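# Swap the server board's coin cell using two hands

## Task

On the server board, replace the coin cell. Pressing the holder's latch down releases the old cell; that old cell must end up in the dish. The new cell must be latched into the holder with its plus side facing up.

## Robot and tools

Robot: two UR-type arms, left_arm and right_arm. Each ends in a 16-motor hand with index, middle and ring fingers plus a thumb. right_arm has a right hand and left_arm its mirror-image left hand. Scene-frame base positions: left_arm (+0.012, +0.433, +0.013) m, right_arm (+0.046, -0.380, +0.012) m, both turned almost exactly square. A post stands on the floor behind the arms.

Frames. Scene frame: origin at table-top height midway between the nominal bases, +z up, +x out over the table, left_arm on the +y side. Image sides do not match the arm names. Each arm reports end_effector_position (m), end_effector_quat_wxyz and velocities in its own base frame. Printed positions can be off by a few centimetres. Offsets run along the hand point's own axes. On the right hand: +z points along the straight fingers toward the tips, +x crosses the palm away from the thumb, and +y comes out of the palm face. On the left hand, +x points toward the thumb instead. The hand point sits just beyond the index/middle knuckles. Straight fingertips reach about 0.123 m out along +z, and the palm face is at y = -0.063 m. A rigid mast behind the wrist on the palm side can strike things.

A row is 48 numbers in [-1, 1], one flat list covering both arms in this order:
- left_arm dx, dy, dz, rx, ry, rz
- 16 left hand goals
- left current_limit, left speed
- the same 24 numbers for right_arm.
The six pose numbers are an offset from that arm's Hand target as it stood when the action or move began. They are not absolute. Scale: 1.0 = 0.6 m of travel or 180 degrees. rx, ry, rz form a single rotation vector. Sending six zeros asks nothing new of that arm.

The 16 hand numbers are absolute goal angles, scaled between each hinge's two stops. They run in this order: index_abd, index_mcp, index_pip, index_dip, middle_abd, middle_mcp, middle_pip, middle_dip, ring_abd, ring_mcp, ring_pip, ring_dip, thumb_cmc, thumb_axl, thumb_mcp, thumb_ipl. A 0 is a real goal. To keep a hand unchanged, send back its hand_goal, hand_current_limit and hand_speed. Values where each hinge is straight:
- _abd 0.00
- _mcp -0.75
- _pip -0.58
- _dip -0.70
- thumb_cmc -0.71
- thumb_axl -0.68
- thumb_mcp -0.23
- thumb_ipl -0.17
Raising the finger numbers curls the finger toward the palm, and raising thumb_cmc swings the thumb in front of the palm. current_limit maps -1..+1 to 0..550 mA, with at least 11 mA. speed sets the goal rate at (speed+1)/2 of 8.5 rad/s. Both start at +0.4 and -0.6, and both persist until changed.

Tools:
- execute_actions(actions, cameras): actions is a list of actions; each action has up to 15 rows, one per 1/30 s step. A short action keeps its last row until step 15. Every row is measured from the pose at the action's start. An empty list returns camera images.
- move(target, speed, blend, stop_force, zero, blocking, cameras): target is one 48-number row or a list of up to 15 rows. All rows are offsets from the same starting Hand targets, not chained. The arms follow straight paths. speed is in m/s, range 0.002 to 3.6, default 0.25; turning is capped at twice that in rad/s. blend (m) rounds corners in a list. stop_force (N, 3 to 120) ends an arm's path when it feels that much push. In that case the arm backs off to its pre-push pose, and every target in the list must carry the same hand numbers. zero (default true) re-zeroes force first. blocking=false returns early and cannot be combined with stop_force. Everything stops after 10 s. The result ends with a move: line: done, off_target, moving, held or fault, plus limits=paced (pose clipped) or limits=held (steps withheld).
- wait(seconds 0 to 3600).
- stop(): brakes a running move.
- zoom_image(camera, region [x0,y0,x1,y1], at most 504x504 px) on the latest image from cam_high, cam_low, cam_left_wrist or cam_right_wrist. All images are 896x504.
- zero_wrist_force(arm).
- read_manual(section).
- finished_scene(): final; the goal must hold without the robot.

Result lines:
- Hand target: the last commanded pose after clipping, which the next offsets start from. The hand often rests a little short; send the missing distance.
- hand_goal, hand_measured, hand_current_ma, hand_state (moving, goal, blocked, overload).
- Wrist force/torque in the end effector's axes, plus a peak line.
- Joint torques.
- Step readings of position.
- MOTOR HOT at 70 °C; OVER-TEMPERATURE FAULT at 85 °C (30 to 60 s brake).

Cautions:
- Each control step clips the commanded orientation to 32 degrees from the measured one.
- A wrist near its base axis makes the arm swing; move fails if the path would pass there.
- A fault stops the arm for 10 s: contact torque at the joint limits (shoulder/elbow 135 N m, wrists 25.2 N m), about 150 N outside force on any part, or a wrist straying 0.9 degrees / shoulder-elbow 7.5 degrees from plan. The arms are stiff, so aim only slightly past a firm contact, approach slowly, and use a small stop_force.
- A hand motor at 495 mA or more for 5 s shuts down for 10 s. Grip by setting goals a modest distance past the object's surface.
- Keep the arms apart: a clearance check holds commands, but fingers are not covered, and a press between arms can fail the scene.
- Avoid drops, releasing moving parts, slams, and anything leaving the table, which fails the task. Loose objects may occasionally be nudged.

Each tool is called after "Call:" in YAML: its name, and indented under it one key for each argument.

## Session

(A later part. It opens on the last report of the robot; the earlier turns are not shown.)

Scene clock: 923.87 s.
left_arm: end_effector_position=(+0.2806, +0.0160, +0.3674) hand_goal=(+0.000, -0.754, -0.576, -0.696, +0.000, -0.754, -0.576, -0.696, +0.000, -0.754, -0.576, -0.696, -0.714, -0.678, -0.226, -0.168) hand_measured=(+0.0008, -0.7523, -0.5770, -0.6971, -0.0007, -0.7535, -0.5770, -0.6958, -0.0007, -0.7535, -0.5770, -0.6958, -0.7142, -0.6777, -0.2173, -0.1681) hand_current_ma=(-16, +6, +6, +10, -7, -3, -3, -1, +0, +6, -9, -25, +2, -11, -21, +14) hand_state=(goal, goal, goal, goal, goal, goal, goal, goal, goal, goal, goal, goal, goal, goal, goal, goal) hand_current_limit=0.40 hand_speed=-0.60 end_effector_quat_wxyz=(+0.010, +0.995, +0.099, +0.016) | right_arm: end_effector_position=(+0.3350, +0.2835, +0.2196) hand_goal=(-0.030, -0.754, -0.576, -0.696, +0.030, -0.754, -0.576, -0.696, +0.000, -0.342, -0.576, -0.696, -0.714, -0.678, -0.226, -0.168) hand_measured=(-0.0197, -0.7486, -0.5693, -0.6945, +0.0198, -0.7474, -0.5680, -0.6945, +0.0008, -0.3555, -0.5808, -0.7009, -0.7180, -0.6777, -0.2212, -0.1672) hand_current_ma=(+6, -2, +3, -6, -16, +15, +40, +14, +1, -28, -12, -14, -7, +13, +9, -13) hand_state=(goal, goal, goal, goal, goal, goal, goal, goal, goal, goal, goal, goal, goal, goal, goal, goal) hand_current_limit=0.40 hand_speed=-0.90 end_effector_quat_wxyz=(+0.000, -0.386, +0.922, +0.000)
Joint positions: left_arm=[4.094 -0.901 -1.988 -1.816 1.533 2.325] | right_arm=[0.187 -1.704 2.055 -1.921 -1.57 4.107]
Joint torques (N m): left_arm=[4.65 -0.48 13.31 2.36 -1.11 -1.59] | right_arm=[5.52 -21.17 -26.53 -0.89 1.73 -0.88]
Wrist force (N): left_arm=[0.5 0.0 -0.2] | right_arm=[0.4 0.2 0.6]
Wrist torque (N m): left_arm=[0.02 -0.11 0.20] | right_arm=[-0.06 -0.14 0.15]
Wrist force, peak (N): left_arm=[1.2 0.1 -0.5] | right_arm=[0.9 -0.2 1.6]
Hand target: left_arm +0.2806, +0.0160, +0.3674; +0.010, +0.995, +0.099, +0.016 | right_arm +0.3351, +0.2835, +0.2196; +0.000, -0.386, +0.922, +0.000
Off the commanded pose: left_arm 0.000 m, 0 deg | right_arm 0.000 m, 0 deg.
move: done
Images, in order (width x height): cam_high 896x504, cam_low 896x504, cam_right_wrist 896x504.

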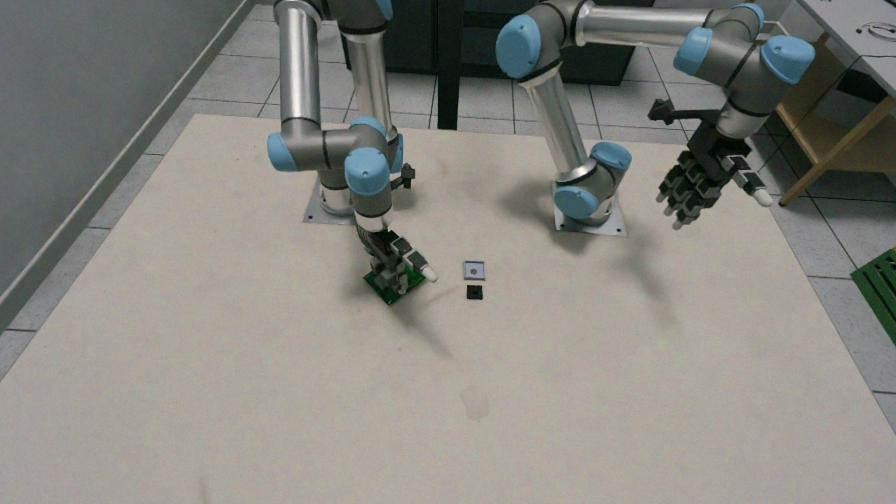

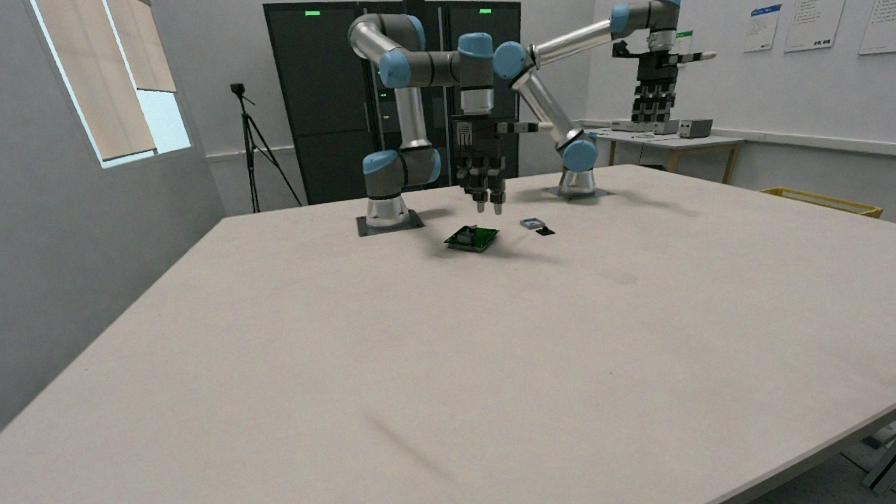

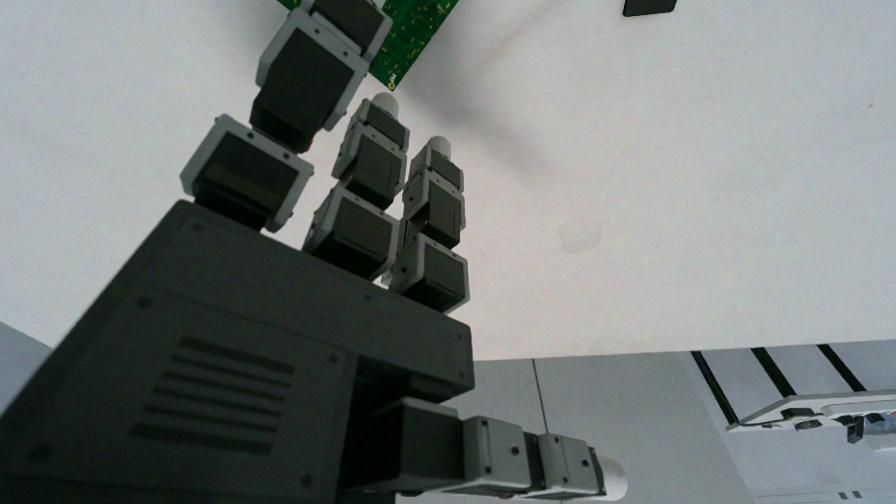

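Call:
move:
  target:
    - [0,0,0,0,0,0, 0.000,-0.754,-0.576,-0.696,0.000,-0.754,-0.576,-0.696,0.000,-0.754,-0.576,-0.696,-0.714,-0.678,-0.226,-0.168,0.4,-0.6, 0,0,0,0,0,-0.5, 0.0,-0.754,-0.576,-0.696,0.0,-0.754,-0.576,-0.696,0.000,-0.96,-0.96,-0.96,-0.714,-0.678,-0.226,-0.168,0.4,-0.8]
    - [0,0,0,0,0,0, 0.000,-0.754,-0.576,-0.696,0.000,-0.754,-0.576,-0.696,0.000,-0.754,-0.576,-0.696,-0.714,-0.678,-0.226,-0.168,0.4,-0.6, 0.1182,-0.1722,0.0327,0,0,-1.0, 0.0,-0.754,-0.576,-0.696,0.0,-0.754,-0.576,-0.696,0.000,-0.96,-0.96,-0.96,-0.714,-0.678,-0.226,-0.168,0.4,-0.8]
  speed: 0.4
  cameras: ["cam_right_wrist","cam_low","cam_high"]

Call:
zoom_image:
  camera: "cam_right_wrist"
  region: [350, 40, 470, 160]

Scene clock: 971.10 s.
left_arm: end_effector_position=(+0.2806, +0.0160, +0.3674) hand_goal=(+0.000, -0.754, -0.576, -0.696, +0.000, -0.754, -0.576, -0.696, +0.000, -0.754, -0.576, -0.696, -0.714, -0.678, -0.226, -0.168) hand_measured=(-0.0007, -0.7535, -0.5770, -0.6958, -0.0007, -0.7535, -0.5770, -0.6958, -0.0007, -0.7535, -0.5757, -0.6958, -0.7142, -0.6777, -0.2173, -0.1681) hand_current_ma=(-4, +21, +4, +12, -10, +19, -13, -2, +11, +0, -5, -14, -7, +1, +0, +17) hand_state=(goal, goal, goal, goal, goal, goal, goal, goal, goal, goal, goal, goal, goal, goal, goal, goal) hand_current_limit=0.40 hand_speed=-0.60 end_effector_quat_wxyz=(+0.010, +0.995, +0.099, +0.016) | right_arm: end_effector_position=(+0.3588, +0.1605, +0.1999) hand_goal=(+0.000, -0.754, -0.576, -0.696, +0.000, -0.754, -0.576, -0.696, +0.000, -0.960, -0.960, -0.960, -0.714, -0.678, -0.226, -0.168) hand_measured=(-0.0095, -0.7474, -0.5693, -0.6958, +0.0023, -0.7474, -0.5693, -0.6958, -0.0007, -0.9416, -0.9504, -0.9531, -0.7142, -0.6767, -0.2212, -0.1672) hand_current_ma=(-20, +18, +4, -2, -2, +20, +18, +0, +0, +44, +12, +2, +21, +19, +21, +9) hand_state=(goal, goal, goal, goal, goal, goal, goal, goal, goal, goal, goal, goal, goal, goal, goal, goal) hand_current_limit=0.40 hand_speed=-0.80 end_effector_quat_wxyz=(+0.000, +0.923, +0.386, +0.000) end_effector_velocity=(+0.000, +0.000, +0.000) end_effector_angular_velocity=(+0.000, +0.001, +0.007)
Joint positions: left_arm=[4.094 -0.901 -1.988 -1.816 1.533 2.325] | right_arm=[0.298 -1.792 2.178 -1.957 -1.57 1.077]
Joint velocities: left_arm=[within noise] | right_arm=[0 0 0 0.001 0 -0.007]
Joint torques (N m): left_arm=[4.66 -0.08 12.76 2.4 -1.31 -1.72] | right_arm=[6.76 -17.44 -22.53 -4.14 0.68 -2.76]
Wrist force (N): left_arm=[0.3 0.0 0.0] | right_arm=[0.2 0.0 0.5]
Wrist torque (N m): left_arm=[0.00 -0.08 0.18] | right_arm=[-0.12 -0.12 0.02]
Wrist force, peak (N): left_arm=[1.0 0.0 -0.2] | right_arm=[0.6 -0.2 1.0]
Hand target: left_arm +0.2806, +0.0160, +0.3674; +0.010, +0.995, +0.099, +0.016 | right_arm +0.3589, +0.1605, +0.1999; +0.000, +0.922, +0.386, +0.000
Off the commanded pose: left_arm 0.000 m, 0 deg | right_arm 0.000 m, 0 deg.
move: done
Images, in order (width x height): cam_high 896x504, cam_low 896x504, cam_right_wrist 896x504.

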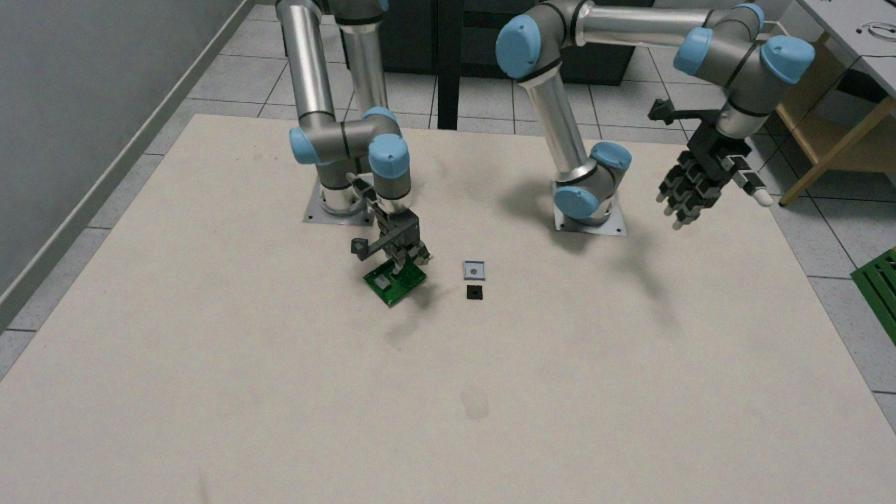

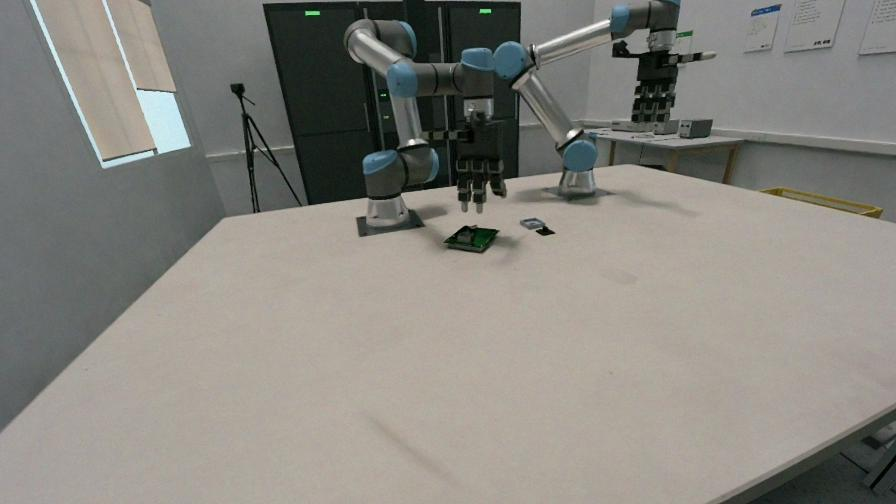

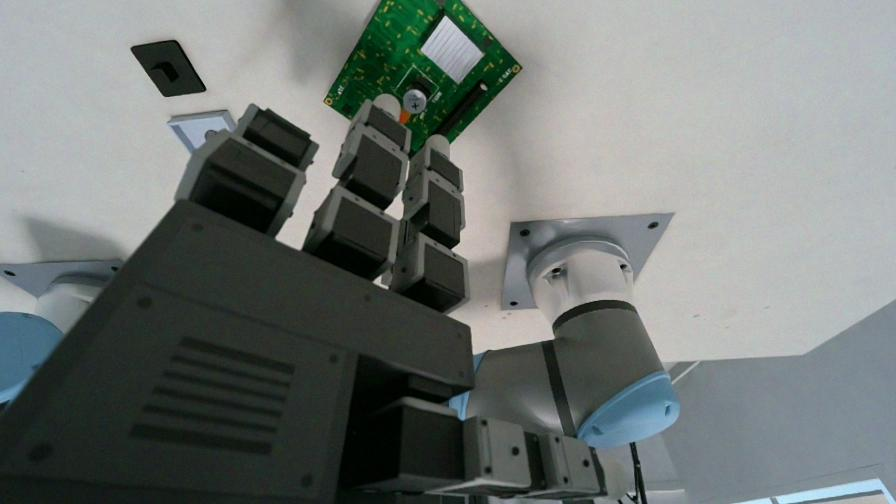

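Scaled by 4.200 from the camera's image (finer frame: 1280x720).

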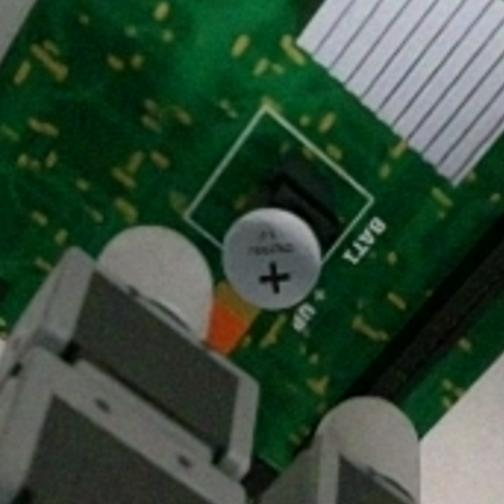

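Call:
move:
  target: [0,0,0,0,0,0, 0.000,-0.754,-0.576,-0.696,0.000,-0.754,-0.576,-0.696,0.000,-0.754,-0.576,-0.696,-0.714,-0.678,-0.226,-0.168,0.4,-0.6, 0,0.1055,0.1432,0.1667,0,0, 0.0,-0.754,-0.576,-0.696,0.0,-0.754,-0.576,-0.696,0.000,-0.96,-0.96,-0.96,-0.714,-0.678,-0.226,-0.168,0.4,-0.8]
  speed: 0.1
  cameras: ["cam_right_wrist","cam_low"]

Call:
zoom_image:
  camera: "cam_right_wrist"
  region: [370, 60, 450, 140]

Scene clock: 989.83 s.
left_arm: end_effector_position=(+0.2806, +0.0160, +0.3674) hand_goal=(+0.000, -0.754, -0.576, -0.696, +0.000, -0.754, -0.576, -0.696, +0.000, -0.754, -0.576, -0.696, -0.714, -0.678, -0.226, -0.168) hand_measured=(-0.0007, -0.7535, -0.5770, -0.6958, -0.0007, -0.7535, -0.5770, -0.6958, -0.0007, -0.7535, -0.5757, -0.6958, -0.7142, -0.6777, -0.2173, -0.1672) hand_current_ma=(-20, +4, +0, -1, -8, +22, -12, +0, +10, +9, +5, -5, +10, -8, +17, +6) hand_state=(goal, goal, goal, goal, goal, goal, goal, goal, goal, goal, goal, goal, goal, goal, goal, goal) hand_current_limit=0.40 hand_speed=-0.60 end_effector_quat_wxyz=(+0.010, +0.995, +0.099, +0.016) | right_arm: end_effector_position=(+0.4040, +0.1161, +0.1140) hand_goal=(+0.000, -0.754, -0.576, -0.696, +0.000, -0.754, -0.576, -0.696, +0.000, -0.960, -0.960, -0.960, -0.714, -0.678, -0.226, -0.168) hand_measured=(-0.0095, -0.7462, -0.5693, -0.6945, +0.0037, -0.7450, -0.5680, -0.6958, -0.0007, -0.9416, -0.9504, -0.9531, -0.7092, -0.6777, -0.2212, -0.1672) hand_current_ma=(-26, +14, +18, -11, +11, +18, +22, +4, -6, +44, +3, +16, +14, +13, +9, +1) hand_state=(goal, goal, goal, goal, goal, goal, goal, goal, goal, goal, goal, goal, goal, goal, goal, goal) hand_current_limit=0.40 hand_speed=-0.80 end_effector_quat_wxyz=(-0.239, +0.891, +0.373, -0.100)
Joint positions: left_arm=[4.094 -0.901 -1.988 -1.816 1.533 2.325] | right_arm=[-0.068 -1.552 2.064 -1.67 -1.238 0.64]
Joint torques (N m): left_arm=[4.21 -0.05 12.45 2.36 -1.15 -1.9] | right_arm=[9.75 -28.92 -13.76 -3.35 -2.18 2.43]
Wrist force (N): left_arm=[0.6 0.4 -0.4] | right_arm=[0.8 -0.1 0.7]
Wrist torque (N m): left_arm=[0.09 -0.13 0.19] | right_arm=[0.02 -0.18 0.10]
Wrist force, peak (N): left_arm=[0.8 0.3 -0.5] | right_arm=[0.7 0.8 0.7]
Hand target: left_arm +0.2806, +0.0160, +0.3674; +0.010, +0.995, +0.099, +0.016 | right_arm +0.4040, +0.1161, +0.1140; -0.239, +0.891, +0.373, -0.100
Off the commanded pose: left_arm 0.000 m, 0 deg | right_arm 0.000 m, 0 deg.
move: done
Images, in order (width x height): cam_low 896x504, cam_right_wrist 896x504.

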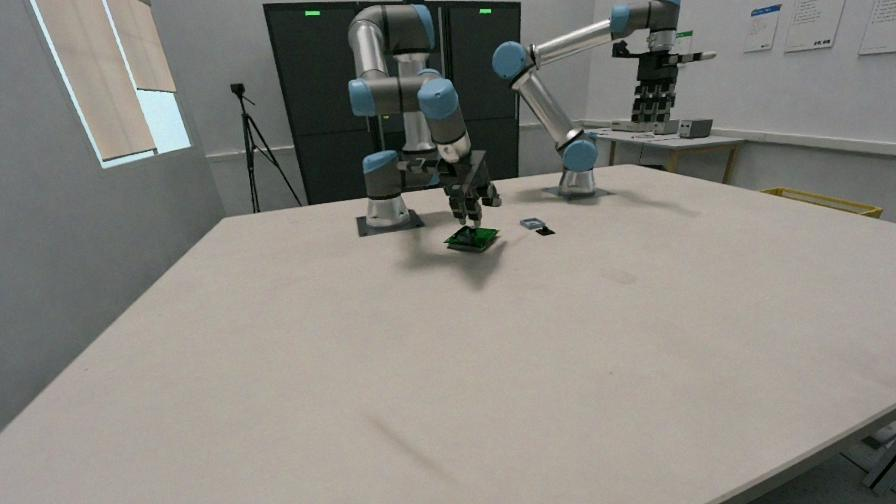

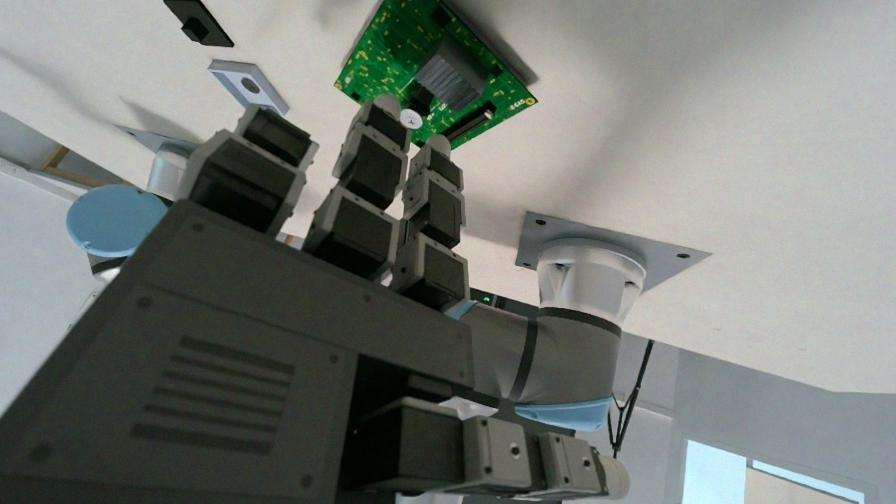

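Scaled by 6.300 from the camera's image (finer frame: 1280x720).

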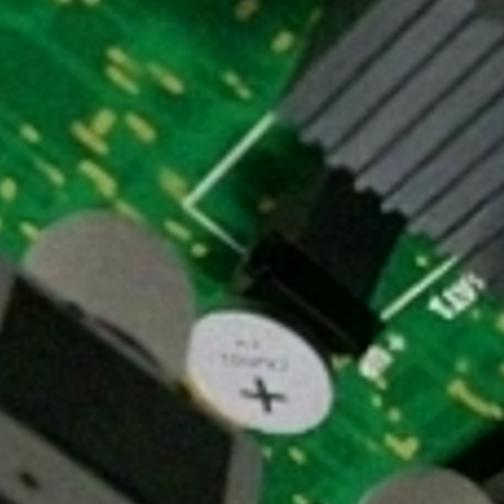

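Call:
zoom_image:
  camera: "cam_right_wrist"
  region: [395, 85, 440, 130]

Scaled by 11.200 from the camera's image (finer frame: 1280x720).

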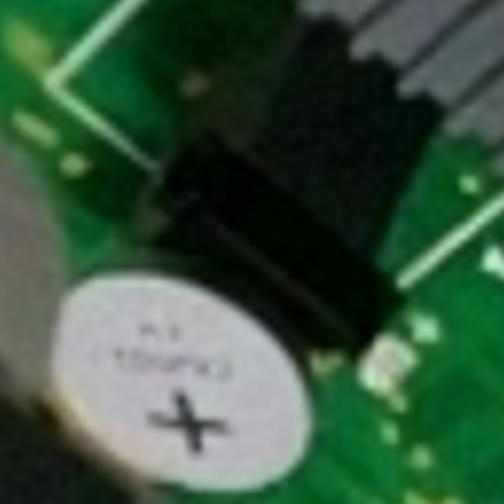

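Call:
move:
  target: [0,0,0,0,0,0, 0.000,-0.754,-0.576,-0.696,0.000,-0.754,-0.576,-0.696,0.000,-0.754,-0.576,-0.696,-0.714,-0.678,-0.226,-0.168,0.4,-0.6, 0.0368,-0.143,-0.0117,-0.1667,0,0, 0.0,-0.754,-0.576,-0.696,0.0,-0.96,-0.96,-0.96,0.000,-0.96,-0.96,-0.96,-0.714,-0.678,-0.226,-0.168,0.4,-0.7]
  speed: 0.08
  cameras: ["cam_right_wrist","cam_low"]

Call:
zoom_image:
  camera: "cam_right_wrist"
  region: [380, 80, 470, 170]

Call:
zoom_image:
  camera: "cam_low"
  region: [455, 205, 495, 245]

Scene clock: 1065.27 s.
left_arm: end_effector_position=(+0.2806, +0.0160, +0.3674) hand_goal=(+0.000, -0.754, -0.576, -0.696, +0.000, -0.754, -0.576, -0.696, +0.000, -0.754, -0.576, -0.696, -0.714, -0.678, -0.226, -0.168) hand_measured=(-0.0007, -0.7535, -0.5770, -0.6958, +0.0008, -0.7535, -0.5770, -0.6958, -0.0007, -0.7535, -0.5770, -0.6958, -0.7142, -0.6767, -0.2173, -0.1681) hand_current_ma=(-23, -3, +3, -3, -21, +10, -2, +2, -7, +6, -2, -1, -2, -15, +7, +3) hand_state=(goal, goal, goal, goal, goal, goal, goal, goal, goal, goal, goal, goal, goal, goal, goal, goal) hand_current_limit=0.40 hand_speed=-0.60 end_effector_quat_wxyz=(+0.010, +0.995, +0.099, +0.016) | right_arm: end_effector_position=(+0.3690, +0.1815, +0.1630) hand_goal=(+0.000, -0.754, -0.576, -0.696, +0.000, -0.960, -0.960, -0.960, +0.000, -0.960, -0.960, -0.960, -0.714, -0.678, -0.226, -0.168) hand_measured=(-0.0095, -0.7462, -0.5693, -0.6945, +0.0037, -0.9307, -0.9465, -0.9531, -0.0007, -0.9404, -0.9504, -0.9544, -0.7104, -0.6777, -0.2212, -0.1681) hand_current_ma=(-19, +20, +8, -1, +6, +66, +34, +19, -6, +37, -1, +12, +10, +4, +19, -12) hand_state=(goal, goal, goal, goal, goal, blocked, goal, goal, goal, goal, goal, goal, goal, goal, goal, goal) hand_current_limit=0.40 hand_speed=-0.70 end_effector_quat_wxyz=(+0.000, +0.922, +0.386, +0.000)
Joint positions: left_arm=[4.094 -0.901 -1.988 -1.816 1.533 2.325] | right_arm=[0.342 -1.688 2.2 -2.083 -1.57 1.12]
Joint torques (N m): left_arm=[3.75 0.18 12.73 2.3 -1.22 -1.97] | right_arm=[-6.2 -10.58 -25.06 -0.36 3 -2.84]
Wrist force (N): left_arm=[0.3 -0.1 -0.3] | right_arm=[0.3 -0.2 0.7]
Wrist torque (N m): left_arm=[0.02 -0.08 0.18] | right_arm=[-0.19 -0.14 0.15]
Wrist force, peak (N): left_arm=[0.6 0.5 -0.7] | right_arm=[0.6 -0.8 1.0]
Hand target: left_arm +0.2806, +0.0160, +0.3674; +0.010, +0.995, +0.099, +0.016 | right_arm +0.3690, +0.1815, +0.1630; +0.000, +0.922, +0.386, +0.000
Off the commanded pose: left_arm 0.000 m, 0 deg | right_arm 0.000 m, 0 deg.
move: done
Images, in order (width x height): cam_low 896x504, cam_right_wrist 896x504.

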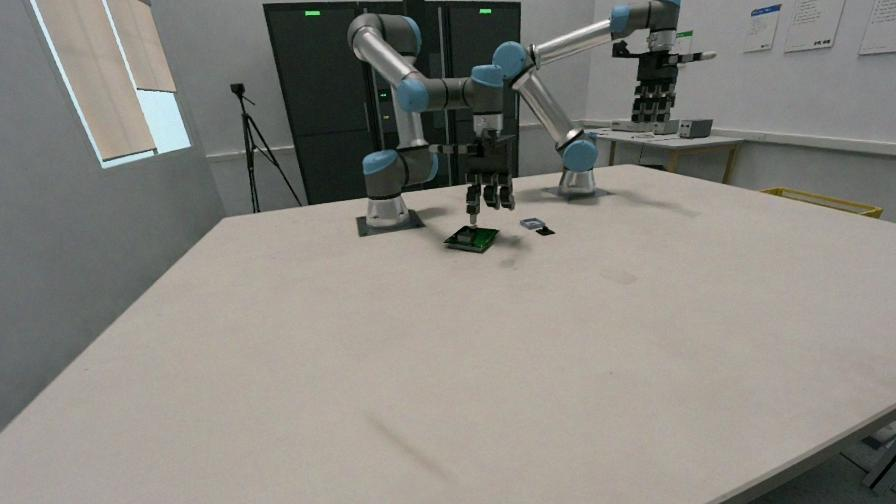

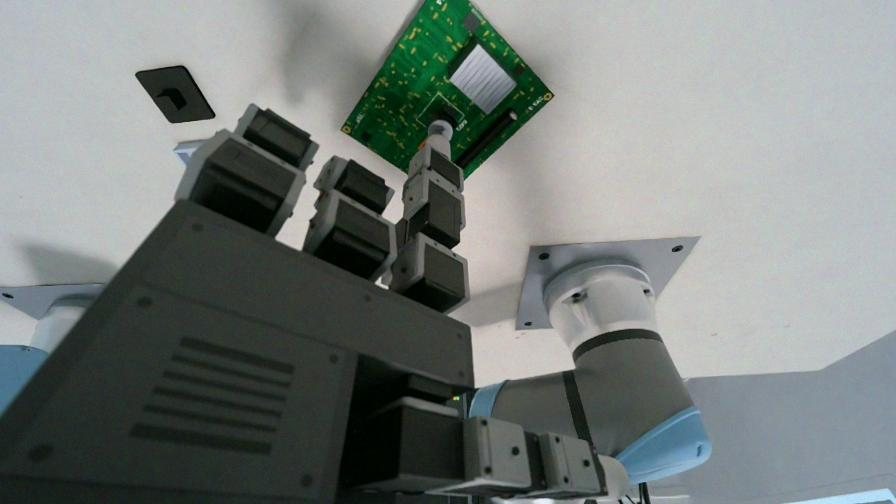

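Scaled by 5.600 from the camera's image (finer frame: 1280x720).

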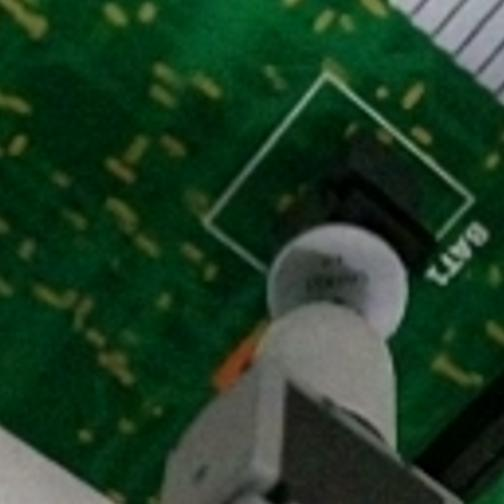

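Scaled by 12.600 from the camera's image (finer frame: 1280x720).

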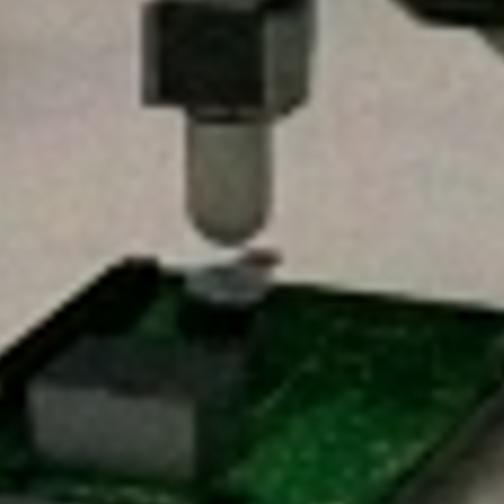

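Call:
move:
  target: [0,0,0,0,0,0, 0.000,-0.754,-0.576,-0.696,0.000,-0.754,-0.576,-0.696,0.000,-0.754,-0.576,-0.696,-0.714,-0.678,-0.226,-0.168,0.4,-0.6, -0.0015,-0.005,0,0,0,0, 0.0,-0.754,-0.576,-0.696,0.0,-0.94,-0.95,-0.95,0.000,-0.94,-0.95,-0.95,-0.714,-0.678,-0.226,-0.168,0.4,-0.7]
  speed: 0.03

Call:
move:
  target: [0,0,0,0,0,0, 0.000,-0.754,-0.576,-0.696,0.000,-0.754,-0.576,-0.696,0.000,-0.754,-0.576,-0.696,-0.714,-0.678,-0.226,-0.168,0.4,-0.6, 0,0,0.04,0,0,0, 0.0,-0.754,-0.576,-0.696,0.0,-0.94,-0.95,-0.95,0.000,-0.94,-0.95,-0.95,-0.714,-0.678,-0.226,-0.168,0.4,-0.7]
  speed: 0.006
  stop_force: 3
  cameras: ["cam_right_wrist","cam_low"]

Call:
zoom_image:
  camera: "cam_right_wrist"
  region: [380, 80, 470, 170]

Call:
zoom_image:
  camera: "cam_low"
  region: [455, 205, 495, 245]

Scene clock: 1077.47 s.
left_arm: end_effector_position=(+0.2806, +0.0160, +0.3674) hand_goal=(+0.000, -0.754, -0.576, -0.696, +0.000, -0.754, -0.576, -0.696, +0.000, -0.754, -0.576, -0.696, -0.714, -0.678, -0.226, -0.168) hand_measured=(+0.0008, -0.7535, -0.5770, -0.6958, +0.0008, -0.7535, -0.5770, -0.6958, +0.0008, -0.7535, -0.5770, -0.6971, -0.7142, -0.6777, -0.2173, -0.1672) hand_current_ma=(+5, +1, +6, +13, -5, +24, +3, -7, +2, +8, -7, +10, -14, -2, +0, +8) hand_state=(goal, goal, goal, goal, goal, goal, goal, goal, goal, goal, goal, goal, goal, goal, goal, goal) hand_current_limit=0.40 hand_speed=-0.60 end_effector_quat_wxyz=(+0.010, +0.995, +0.099, +0.016) | right_arm: end_effector_position=(+0.3662, +0.1830, +0.1630) hand_goal=(+0.000, -0.754, -0.576, -0.696, +0.000, -0.940, -0.950, -0.950, +0.000, -0.940, -0.950, -0.950, -0.714, -0.678, -0.226, -0.168) hand_measured=(-0.0095, -0.7462, -0.5693, -0.6945, +0.0037, -0.9271, -0.9465, -0.9544, +0.0008, -0.9307, -0.9491, -0.9519, -0.7092, -0.6777, -0.2222, -0.1681) hand_current_ma=(-20, +27, +11, -2, +6, +36, +4, +1, -6, +12, -5, +8, +21, +7, +19, -10) hand_state=(goal, goal, goal, goal, goal, goal, goal, goal, goal, goal, goal, goal, goal, goal, goal, goal) hand_current_limit=0.40 hand_speed=-0.70 end_effector_quat_wxyz=(+0.000, +0.922, +0.386, +0.000)
Joint positions: left_arm=[4.094 -0.901 -1.988 -1.816 1.533 2.325] | right_arm=[0.348 -1.692 2.203 -2.082 -1.57 1.126]
Joint torques (N m): left_arm=[3.48 -0.41 13.08 2.3 -1.15 -2.06] | right_arm=[-8.64 -10.29 -27.57 -0.43 -1.63 -2.98]
Wrist force (N): left_arm=[0.2 0.0 -0.6] | right_arm=[0.3 -0.3 0.7]
Wrist torque (N m): left_arm=[0.06 -0.08 0.18] | right_arm=[-0.21 -0.14 0.06]
Wrist force, peak (N): left_arm=[0.9 -0.2 -0.5] | right_arm=[0.4 -0.7 1.0]
Hand target: left_arm +0.2806, +0.0160, +0.3674; +0.010, +0.995, +0.099, +0.016 | right_arm +0.3663, +0.1830, +0.1630; +0.000, +0.922, +0.386, +0.000
Off the commanded pose: left_arm 0.000 m, 0 deg | right_arm 0.000 m, 0 deg.
move: done

Scene clock: 1079.50 s.
left_arm: end_effector_position=(+0.2806, +0.0160, +0.3674) hand_goal=(+0.000, -0.754, -0.576, -0.696, +0.000, -0.754, -0.576, -0.696, +0.000, -0.754, -0.576, -0.696, -0.714, -0.678, -0.226, -0.168) hand_measured=(+0.0008, -0.7523, -0.5770, -0.6958, -0.0007, -0.7535, -0.5770, -0.6971, +0.0008, -0.7523, -0.5770, -0.6958, -0.7142, -0.6777, -0.2173, -0.1681) hand_current_ma=(-14, +17, -14, -6, +13, +9, -28, -7, +2, -8, -6, -15, -7, -12, +3, +11) hand_state=(goal, goal, goal, goal, goal, goal, goal, goal, goal, goal, goal, goal, goal, goal, goal, goal) hand_current_limit=0.40 hand_speed=-0.60 end_effector_quat_wxyz=(+0.010, +0.995, +0.099, +0.016) | right_arm: end_effector_position=(+0.3663, +0.1830, +0.1566) hand_goal=(+0.000, -0.754, -0.576, -0.696, +0.000, -0.940, -0.950, -0.950, +0.000, -0.940, -0.950, -0.950, -0.714, -0.678, -0.226, -0.168) hand_measured=(-0.0095, -0.7450, -0.5693, -0.6958, +0.0037, -0.9271, -0.9452, -0.9531, +0.0008, -0.9319, -0.9491, -0.9519, -0.7092, -0.6767, -0.2212, -0.1672) hand_current_ma=(-23, -1, +4, -5, +11, +18, +10, +13, -6, +10, -5, +1, +16, +7, +21, +1) hand_state=(goal, goal, goal, goal, goal, goal, goal, goal, goal, goal, goal, goal, goal, goal, goal, goal) hand_current_limit=0.40 hand_speed=-0.70 end_effector_quat_wxyz=(+0.000, +0.922, +0.386, +0.000)
Joint positions: left_arm=[4.094 -0.901 -1.988 -1.816 1.533 2.325] | right_arm=[0.348 -1.682 2.213 -2.102 -1.57 1.126]
Joint torques (N m): left_arm=[3.63 0 12.81 2.37 -1.14 -2] | right_arm=[-8.09 -23.86 -26.09 -0.54 -2.16 -2.58]
Wrist force (N): left_arm=[0.6 0.4 -0.5] | right_arm=[0.0 -0.1 -2.5]
Wrist torque (N m): left_arm=[0.10 -0.13 0.20] | right_arm=[0.06 -0.21 0.06]
Wrist force, peak (N): left_arm=[0.7 0.3 -0.6] | right_arm=[-0.7 -0.1 -5.0]
Hand target: left_arm +0.2806, +0.0160, +0.3674; +0.010, +0.995, +0.099, +0.016 | right_arm +0.3663, +0.1830, +0.1566; +0.000, +0.922, +0.386, +0.000 (not the last commanded pose)
Off the commanded pose: left_arm 0.000 m, 0 deg | right_arm 0.018 m, 0 deg.
move: contact (right_arm)
Images, in order (width x height): cam_low 896x504, cam_right_wrist 896x504.

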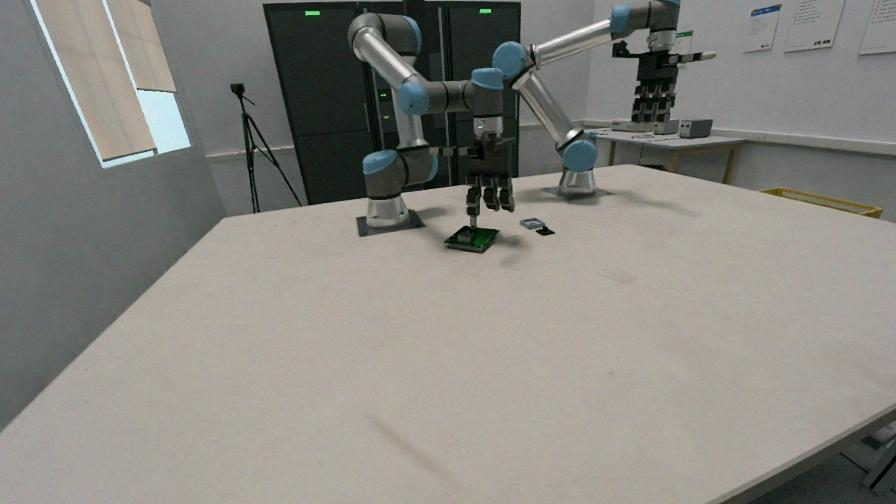

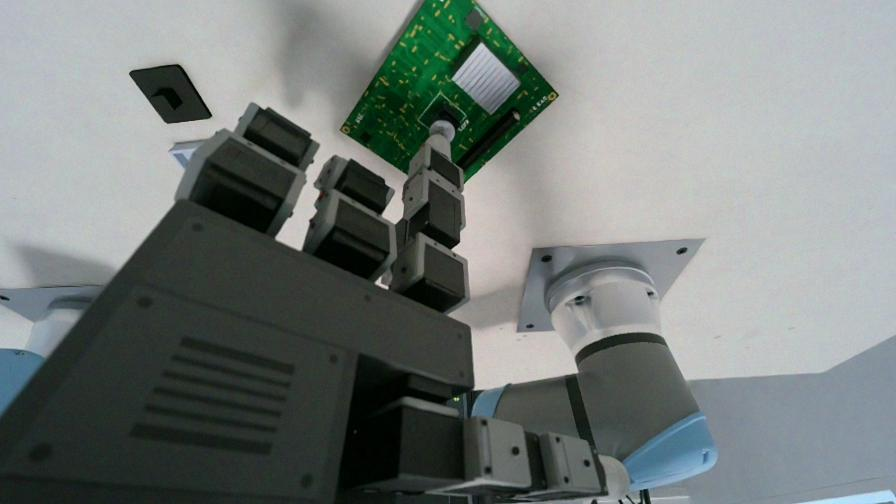

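Scaled by 5.600 from the camera's image (finer frame: 1280x720).

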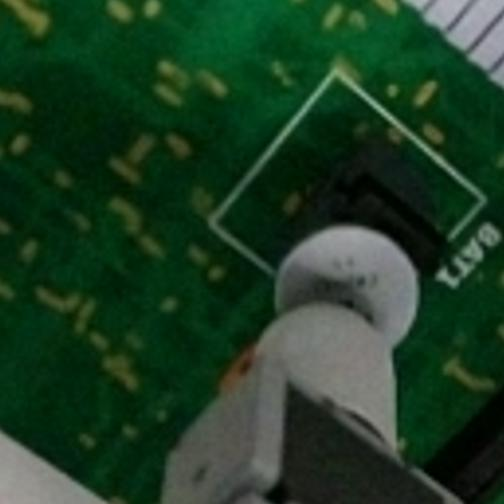

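Scaled by 12.600 from the camera's image (finer frame: 1280x720).

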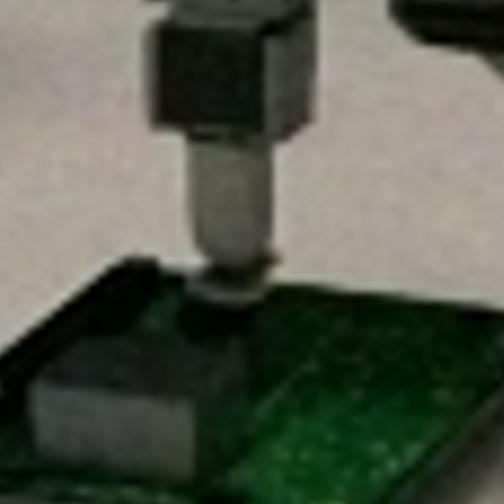

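Call:
move:
  target:
    - [0,0,0,0,0,0, 0.000,-0.754,-0.576,-0.696,0.000,-0.754,-0.576,-0.696,0.000,-0.754,-0.576,-0.696,-0.714,-0.678,-0.226,-0.168,0.4,-0.6, 0,0,-0.035,0,0,0, 0.0,-0.754,-0.576,-0.696,0.0,-0.94,-0.95,-0.95,0.000,-0.94,-0.95,-0.95,-0.714,-0.678,-0.226,-0.168,0.4,-0.7]
    - [0,0,0,0,0,0, 0.000,-0.754,-0.576,-0.696,0.000,-0.754,-0.576,-0.696,0.000,-0.754,-0.576,-0.696,-0.714,-0.678,-0.226,-0.168,0.4,-0.6, -0.0366,0.0105,-0.031,0,0,0, -0.04,-0.754,-0.576,-0.696,0.04,-0.754,-0.576,-0.696,0.000,-0.94,-0.95,-0.95,-0.714,-0.678,-0.226,-0.168,0.4,-0.7]
  speed: 0.04
  cameras: ["cam_right_wrist","cam_low"]

Call:
zoom_image:
  camera: "cam_right_wrist"
  region: [370, 80, 460, 170]

Call:
zoom_image:
  camera: "cam_low"
  region: [455, 205, 495, 245]

Scene clock: 1115.33 s.
left_arm: end_effector_position=(+0.2806, +0.0160, +0.3674) hand_goal=(+0.000, -0.754, -0.576, -0.696, +0.000, -0.754, -0.576, -0.696, +0.000, -0.754, -0.576, -0.696, -0.714, -0.678, -0.226, -0.168) hand_measured=(-0.0007, -0.7535, -0.5770, -0.6958, +0.0008, -0.7535, -0.5770, -0.6958, -0.0007, -0.7535, -0.5770, -0.6958, -0.7142, -0.6767, -0.2173, -0.1672) hand_current_ma=(+0, -1, -7, -19, +11, +1, -28, -3, +15, +11, +17, -20, +18, -13, -10, +7) hand_state=(goal, goal, goal, goal, goal, goal, goal, goal, goal, goal, goal, goal, goal, goal, goal, goal) hand_current_limit=0.40 hand_speed=-0.60 end_effector_quat_wxyz=(+0.010, +0.995, +0.099, +0.016) | right_arm: end_effector_position=(+0.3553, +0.1629, +0.1752) hand_goal=(-0.040, -0.754, -0.576, -0.696, +0.040, -0.754, -0.576, -0.696, +0.000, -0.940, -0.950, -0.950, -0.714, -0.678, -0.226, -0.168) hand_measured=(-0.0300, -0.7462, -0.5693, -0.6958, +0.0316, -0.7486, -0.5770, -0.7009, +0.0023, -0.9319, -0.9491, -0.9519, -0.7092, -0.6777, -0.2222, -0.1672) hand_current_ma=(-8, +16, +10, +2, -20, +16, -4, -14, +7, +12, -3, +3, +17, +7, +26, -22) hand_state=(goal, goal, goal, goal, goal, goal, goal, goal, goal, goal, goal, goal, goal, goal, goal, goal) hand_current_limit=0.40 hand_speed=-0.70 end_effector_quat_wxyz=(+0.000, +0.922, +0.386, +0.000)
Joint positions: left_arm=[4.094 -0.901 -1.988 -1.816 1.533 2.325] | right_arm=[0.307 -1.766 2.228 -2.032 -1.57 1.086]
Joint torques (N m): left_arm=[4.5 -0.35 12.9 2.27 -1.08 -2.08] | right_arm=[11.32 -6.69 -28.96 -4.14 1.46 2.51]
Wrist force (N): left_arm=[0.6 0.1 -0.4] | right_arm=[0.6 -0.3 0.8]
Wrist torque (N m): left_arm=[0.05 -0.12 0.20] | right_arm=[-0.20 -0.18 -0.02]
Wrist force, peak (N): left_arm=[0.7 0.3 -0.7] | right_arm=[0.3 -0.1 -3.0]
Hand target: left_arm +0.2806, +0.0160, +0.3674; +0.010, +0.995, +0.099, +0.016 | right_arm +0.3553, +0.1629, +0.1752; +0.000, +0.922, +0.386, +0.000
Off the commanded pose: left_arm 0.000 m, 0 deg | right_arm 0.000 m, 0 deg.
move: done
Images, in order (width x height): cam_low 896x504, cam_right_wrist 896x504.

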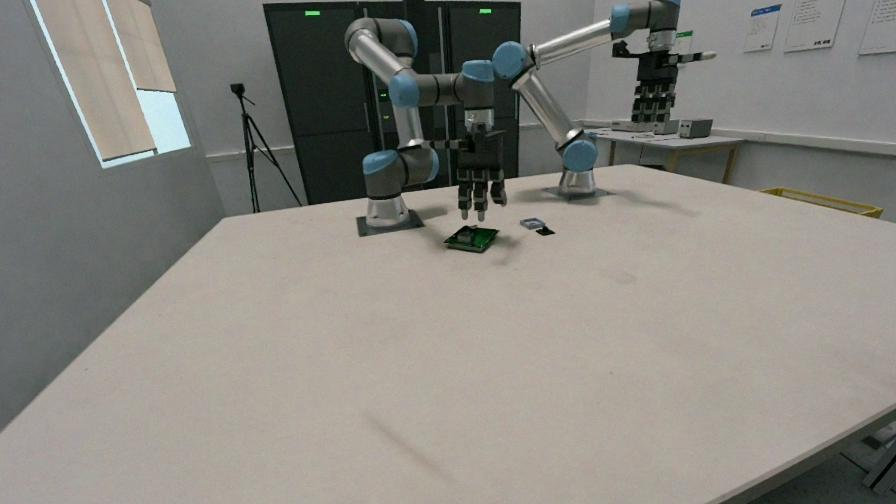

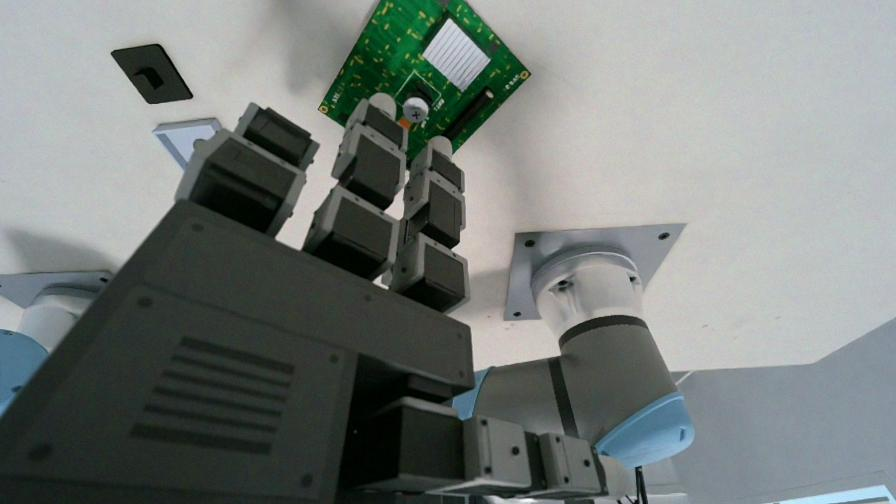

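Scaled by 5.600 from the camera's image (finer frame: 1280x720).

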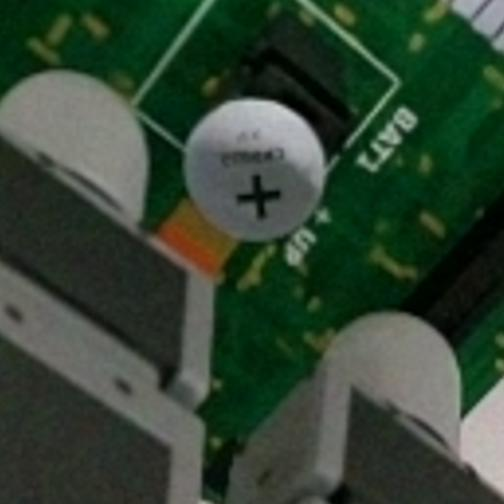

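Scaled by 12.600 from the camera's image (finer frame: 1280x720).

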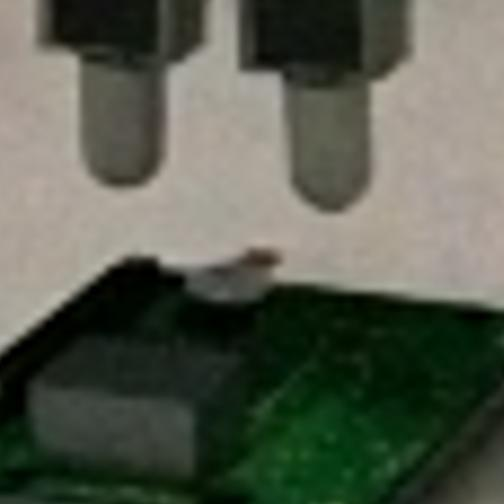

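Call:
move:
  target: [0,0,0,0,0,0, 0.000,-0.754,-0.576,-0.696,0.000,-0.754,-0.576,-0.696,0.000,-0.754,-0.576,-0.696,-0.714,-0.678,-0.226,-0.168,0.4,-0.6, 0,0,0.0453,0,0,0, -0.04,-0.754,-0.576,-0.696,0.04,-0.754,-0.576,-0.696,0.000,-0.94,-0.95,-0.95,-0.714,-0.678,-0.226,-0.168,0.4,-0.7]
  speed: 0.03
  stop_force: 3

Call:
move:
  target: [0,0,0,0,0,0, 0.000,-0.754,-0.576,-0.696,0.000,-0.754,-0.576,-0.696,0.000,-0.754,-0.576,-0.696,-0.714,-0.678,-0.226,-0.168,0.4,-0.6, 0,0,0,0,0,0, 0.01,-0.754,-0.576,-0.696,0.0,-0.754,-0.576,-0.696,0.000,-0.94,-0.95,-0.95,-0.714,-0.678,-0.226,-0.168,0.4,-0.95]
  speed: 0.03
  cameras: ["cam_right_wrist","cam_low"]

Call:
zoom_image:
  camera: "cam_right_wrist"
  region: [370, 80, 460, 170]

Call:
zoom_image:
  camera: "cam_low"
  region: [455, 205, 495, 245]

Scene clock: 1131.60 s.
left_arm: end_effector_position=(+0.2806, +0.0160, +0.3674) hand_goal=(+0.000, -0.754, -0.576, -0.696, +0.000, -0.754, -0.576, -0.696, +0.000, -0.754, -0.576, -0.696, -0.714, -0.678, -0.226, -0.168) hand_measured=(+0.0008, -0.7523, -0.5770, -0.6958, -0.0007, -0.7535, -0.5770, -0.6958, -0.0007, -0.7535, -0.5770, -0.6958, -0.7142, -0.6777, -0.2173, -0.1681) hand_current_ma=(-11, +6, +19, -8, +5, +15, -6, +2, -14, +6, -2, -9, +0, -5, -1, +5) hand_state=(goal, goal, goal, goal, goal, goal, goal, goal, goal, goal, goal, goal, goal, goal, goal, goal) hand_current_limit=0.40 hand_speed=-0.60 end_effector_quat_wxyz=(+0.010, +0.995, +0.099, +0.016) | right_arm: end_effector_position=(+0.3553, +0.1629, +0.1480) hand_goal=(-0.040, -0.754, -0.576, -0.696, +0.040, -0.754, -0.576, -0.696, +0.000, -0.940, -0.950, -0.950, -0.714, -0.678, -0.226, -0.168) hand_measured=(-0.0300, -0.7462, -0.5693, -0.6958, +0.0316, -0.7486, -0.5770, -0.7009, +0.0023, -0.9319, -0.9478, -0.9519, -0.7092, -0.6777, -0.2212, -0.1681) hand_current_ma=(+6, +8, +0, +1, -9, +11, +2, -1, +1, +17, -15, +0, +15, +18, +25, -19) hand_state=(goal, goal, goal, goal, goal, goal, goal, goal, goal, goal, goal, goal, goal, goal, goal, goal) hand_current_limit=0.40 hand_speed=-0.70 end_effector_quat_wxyz=(+0.000, +0.922, +0.386, +0.000)
Joint positions: left_arm=[4.094 -0.901 -1.988 -1.816 1.533 2.325] | right_arm=[0.308 -1.726 2.276 -2.12 -1.57 1.086]
Joint torques (N m): left_arm=[3.85 -0.25 12.88 2.27 -1.12 -1.99] | right_arm=[10.34 -23.9 -27.89 -2.08 1.42 2.26]
Wrist force (N): left_arm=[0.4 -0.1 -0.5] | right_arm=[0.3 -0.2 0.7]
Wrist torque (N m): left_arm=[0.03 -0.11 0.19] | right_arm=[-0.19 -0.14 -0.03]
Wrist force, peak (N): left_arm=[0.7 0.0 -0.8] | right_arm=[0.8 -0.5 0.9]
Hand target: left_arm +0.2806, +0.0160, +0.3674; +0.010, +0.995, +0.099, +0.016 | right_arm +0.3553, +0.1629, +0.1480; +0.000, +0.922, +0.386, +0.000
Off the commanded pose: left_arm 0.000 m, 0 deg | right_arm 0.000 m, 0 deg.
move: done

Scene clock: 1132.10 s.
left_arm: end_effector_position=(+0.2806, +0.0160, +0.3674) hand_goal=(+0.000, -0.754, -0.576, -0.696, +0.000, -0.754, -0.576, -0.696, +0.000, -0.754, -0.576, -0.696, -0.714, -0.678, -0.226, -0.168) hand_measured=(-0.0007, -0.7535, -0.5770, -0.6958, -0.0007, -0.7535, -0.5770, -0.6958, -0.0007, -0.7535, -0.5770, -0.6958, -0.7142, -0.6777, -0.2173, -0.1681) hand_current_ma=(-15, +9, +15, -1, -3, +17, -9, -2, -3, +16, -17, +13, -5, -9, -1, -8) hand_state=(goal, goal, goal, goal, goal, goal, goal, goal, goal, goal, goal, goal, goal, goal, goal, goal) hand_current_limit=0.40 hand_speed=-0.60 end_effector_quat_wxyz=(+0.010, +0.995, +0.099, +0.016) | right_arm: end_effector_position=(+0.3553, +0.1629, +0.1480) hand_goal=(+0.010, -0.754, -0.576, -0.696, +0.000, -0.754, -0.576, -0.696, +0.000, -0.940, -0.950, -0.950, -0.714, -0.678, -0.226, -0.168) hand_measured=(-0.0007, -0.7462, -0.5693, -0.6945, +0.0096, -0.7486, -0.5782, -0.7009, +0.0023, -0.9319, -0.9478, -0.9519, -0.7092, -0.6767, -0.2222, -0.1672) hand_current_ma=(-12, +23, +1, -2, +14, +3, +16, -8, -12, +13, +1, +0, +6, +21, +19, +10) hand_state=(goal, goal, goal, goal, goal, goal, goal, goal, goal, goal, goal, goal, goal, goal, goal, goal) hand_current_limit=0.40 hand_speed=-0.95 end_effector_quat_wxyz=(+0.000, +0.922, +0.386, +0.000)
Joint positions: left_arm=[4.094 -0.901 -1.988 -1.816 1.533 2.325] | right_arm=[0.308 -1.726 2.276 -2.12 -1.57 1.086]
Joint torques (N m): left_arm=[3.85 0.25 12.55 2.27 -1.21 -1.98] | right_arm=[10.11 -24.44 -27.86 -3.07 0.58 2.29]
Wrist force (N): left_arm=[0.7 0.4 -0.5] | right_arm=[0.5 -0.3 0.7]
Wrist torque (N m): left_arm=[0.09 -0.14 0.21] | right_arm=[-0.20 -0.16 -0.02]
Wrist force, peak (N): left_arm=[0.7 0.4 -0.5] | right_arm=[0.4 -0.3 1.0]
Hand target: left_arm +0.2806, +0.0160, +0.3674; +0.010, +0.995, +0.099, +0.016 | right_arm +0.3553, +0.1629, +0.1480; +0.000, +0.922, +0.386, +0.000
Off the commanded pose: left_arm 0.000 m, 0 deg | right_arm 0.000 m, 0 deg.
move: done
Images, in order (width x height): cam_low 896x504, cam_right_wrist 896x504.

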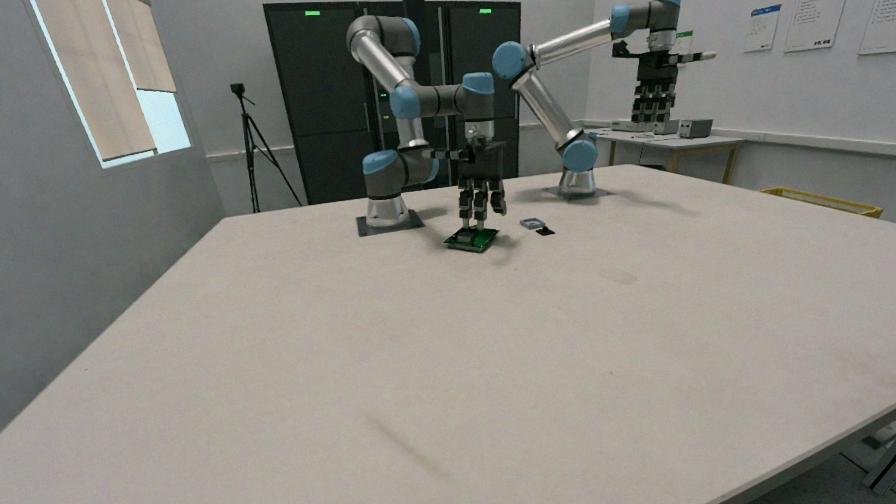

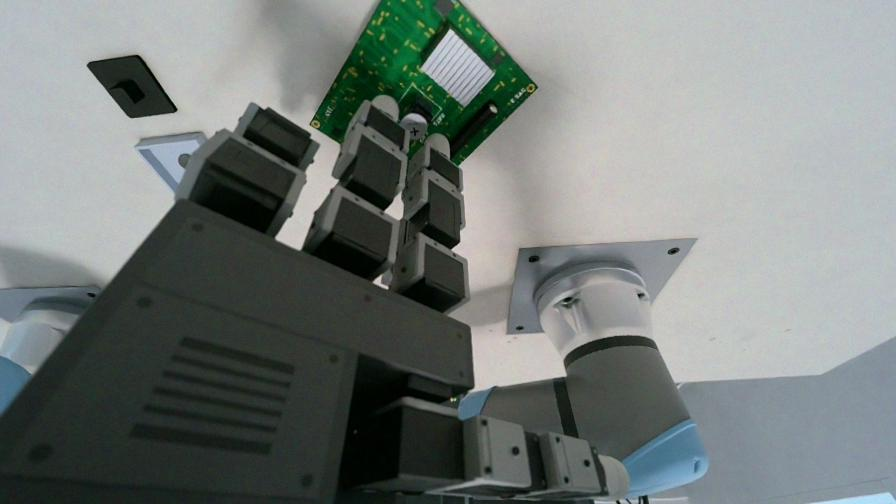

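Scaled by 5.600 from the camera's image (finer frame: 1280x720).

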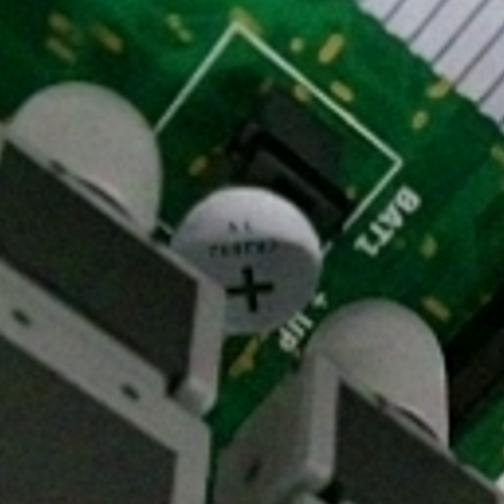

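Scaled by 12.600 from the camera's image (finer frame: 1280x720).

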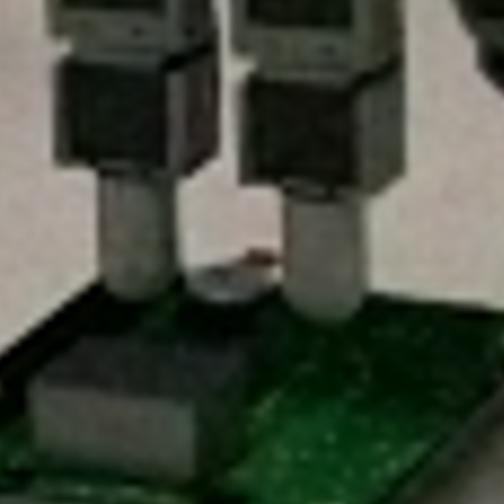

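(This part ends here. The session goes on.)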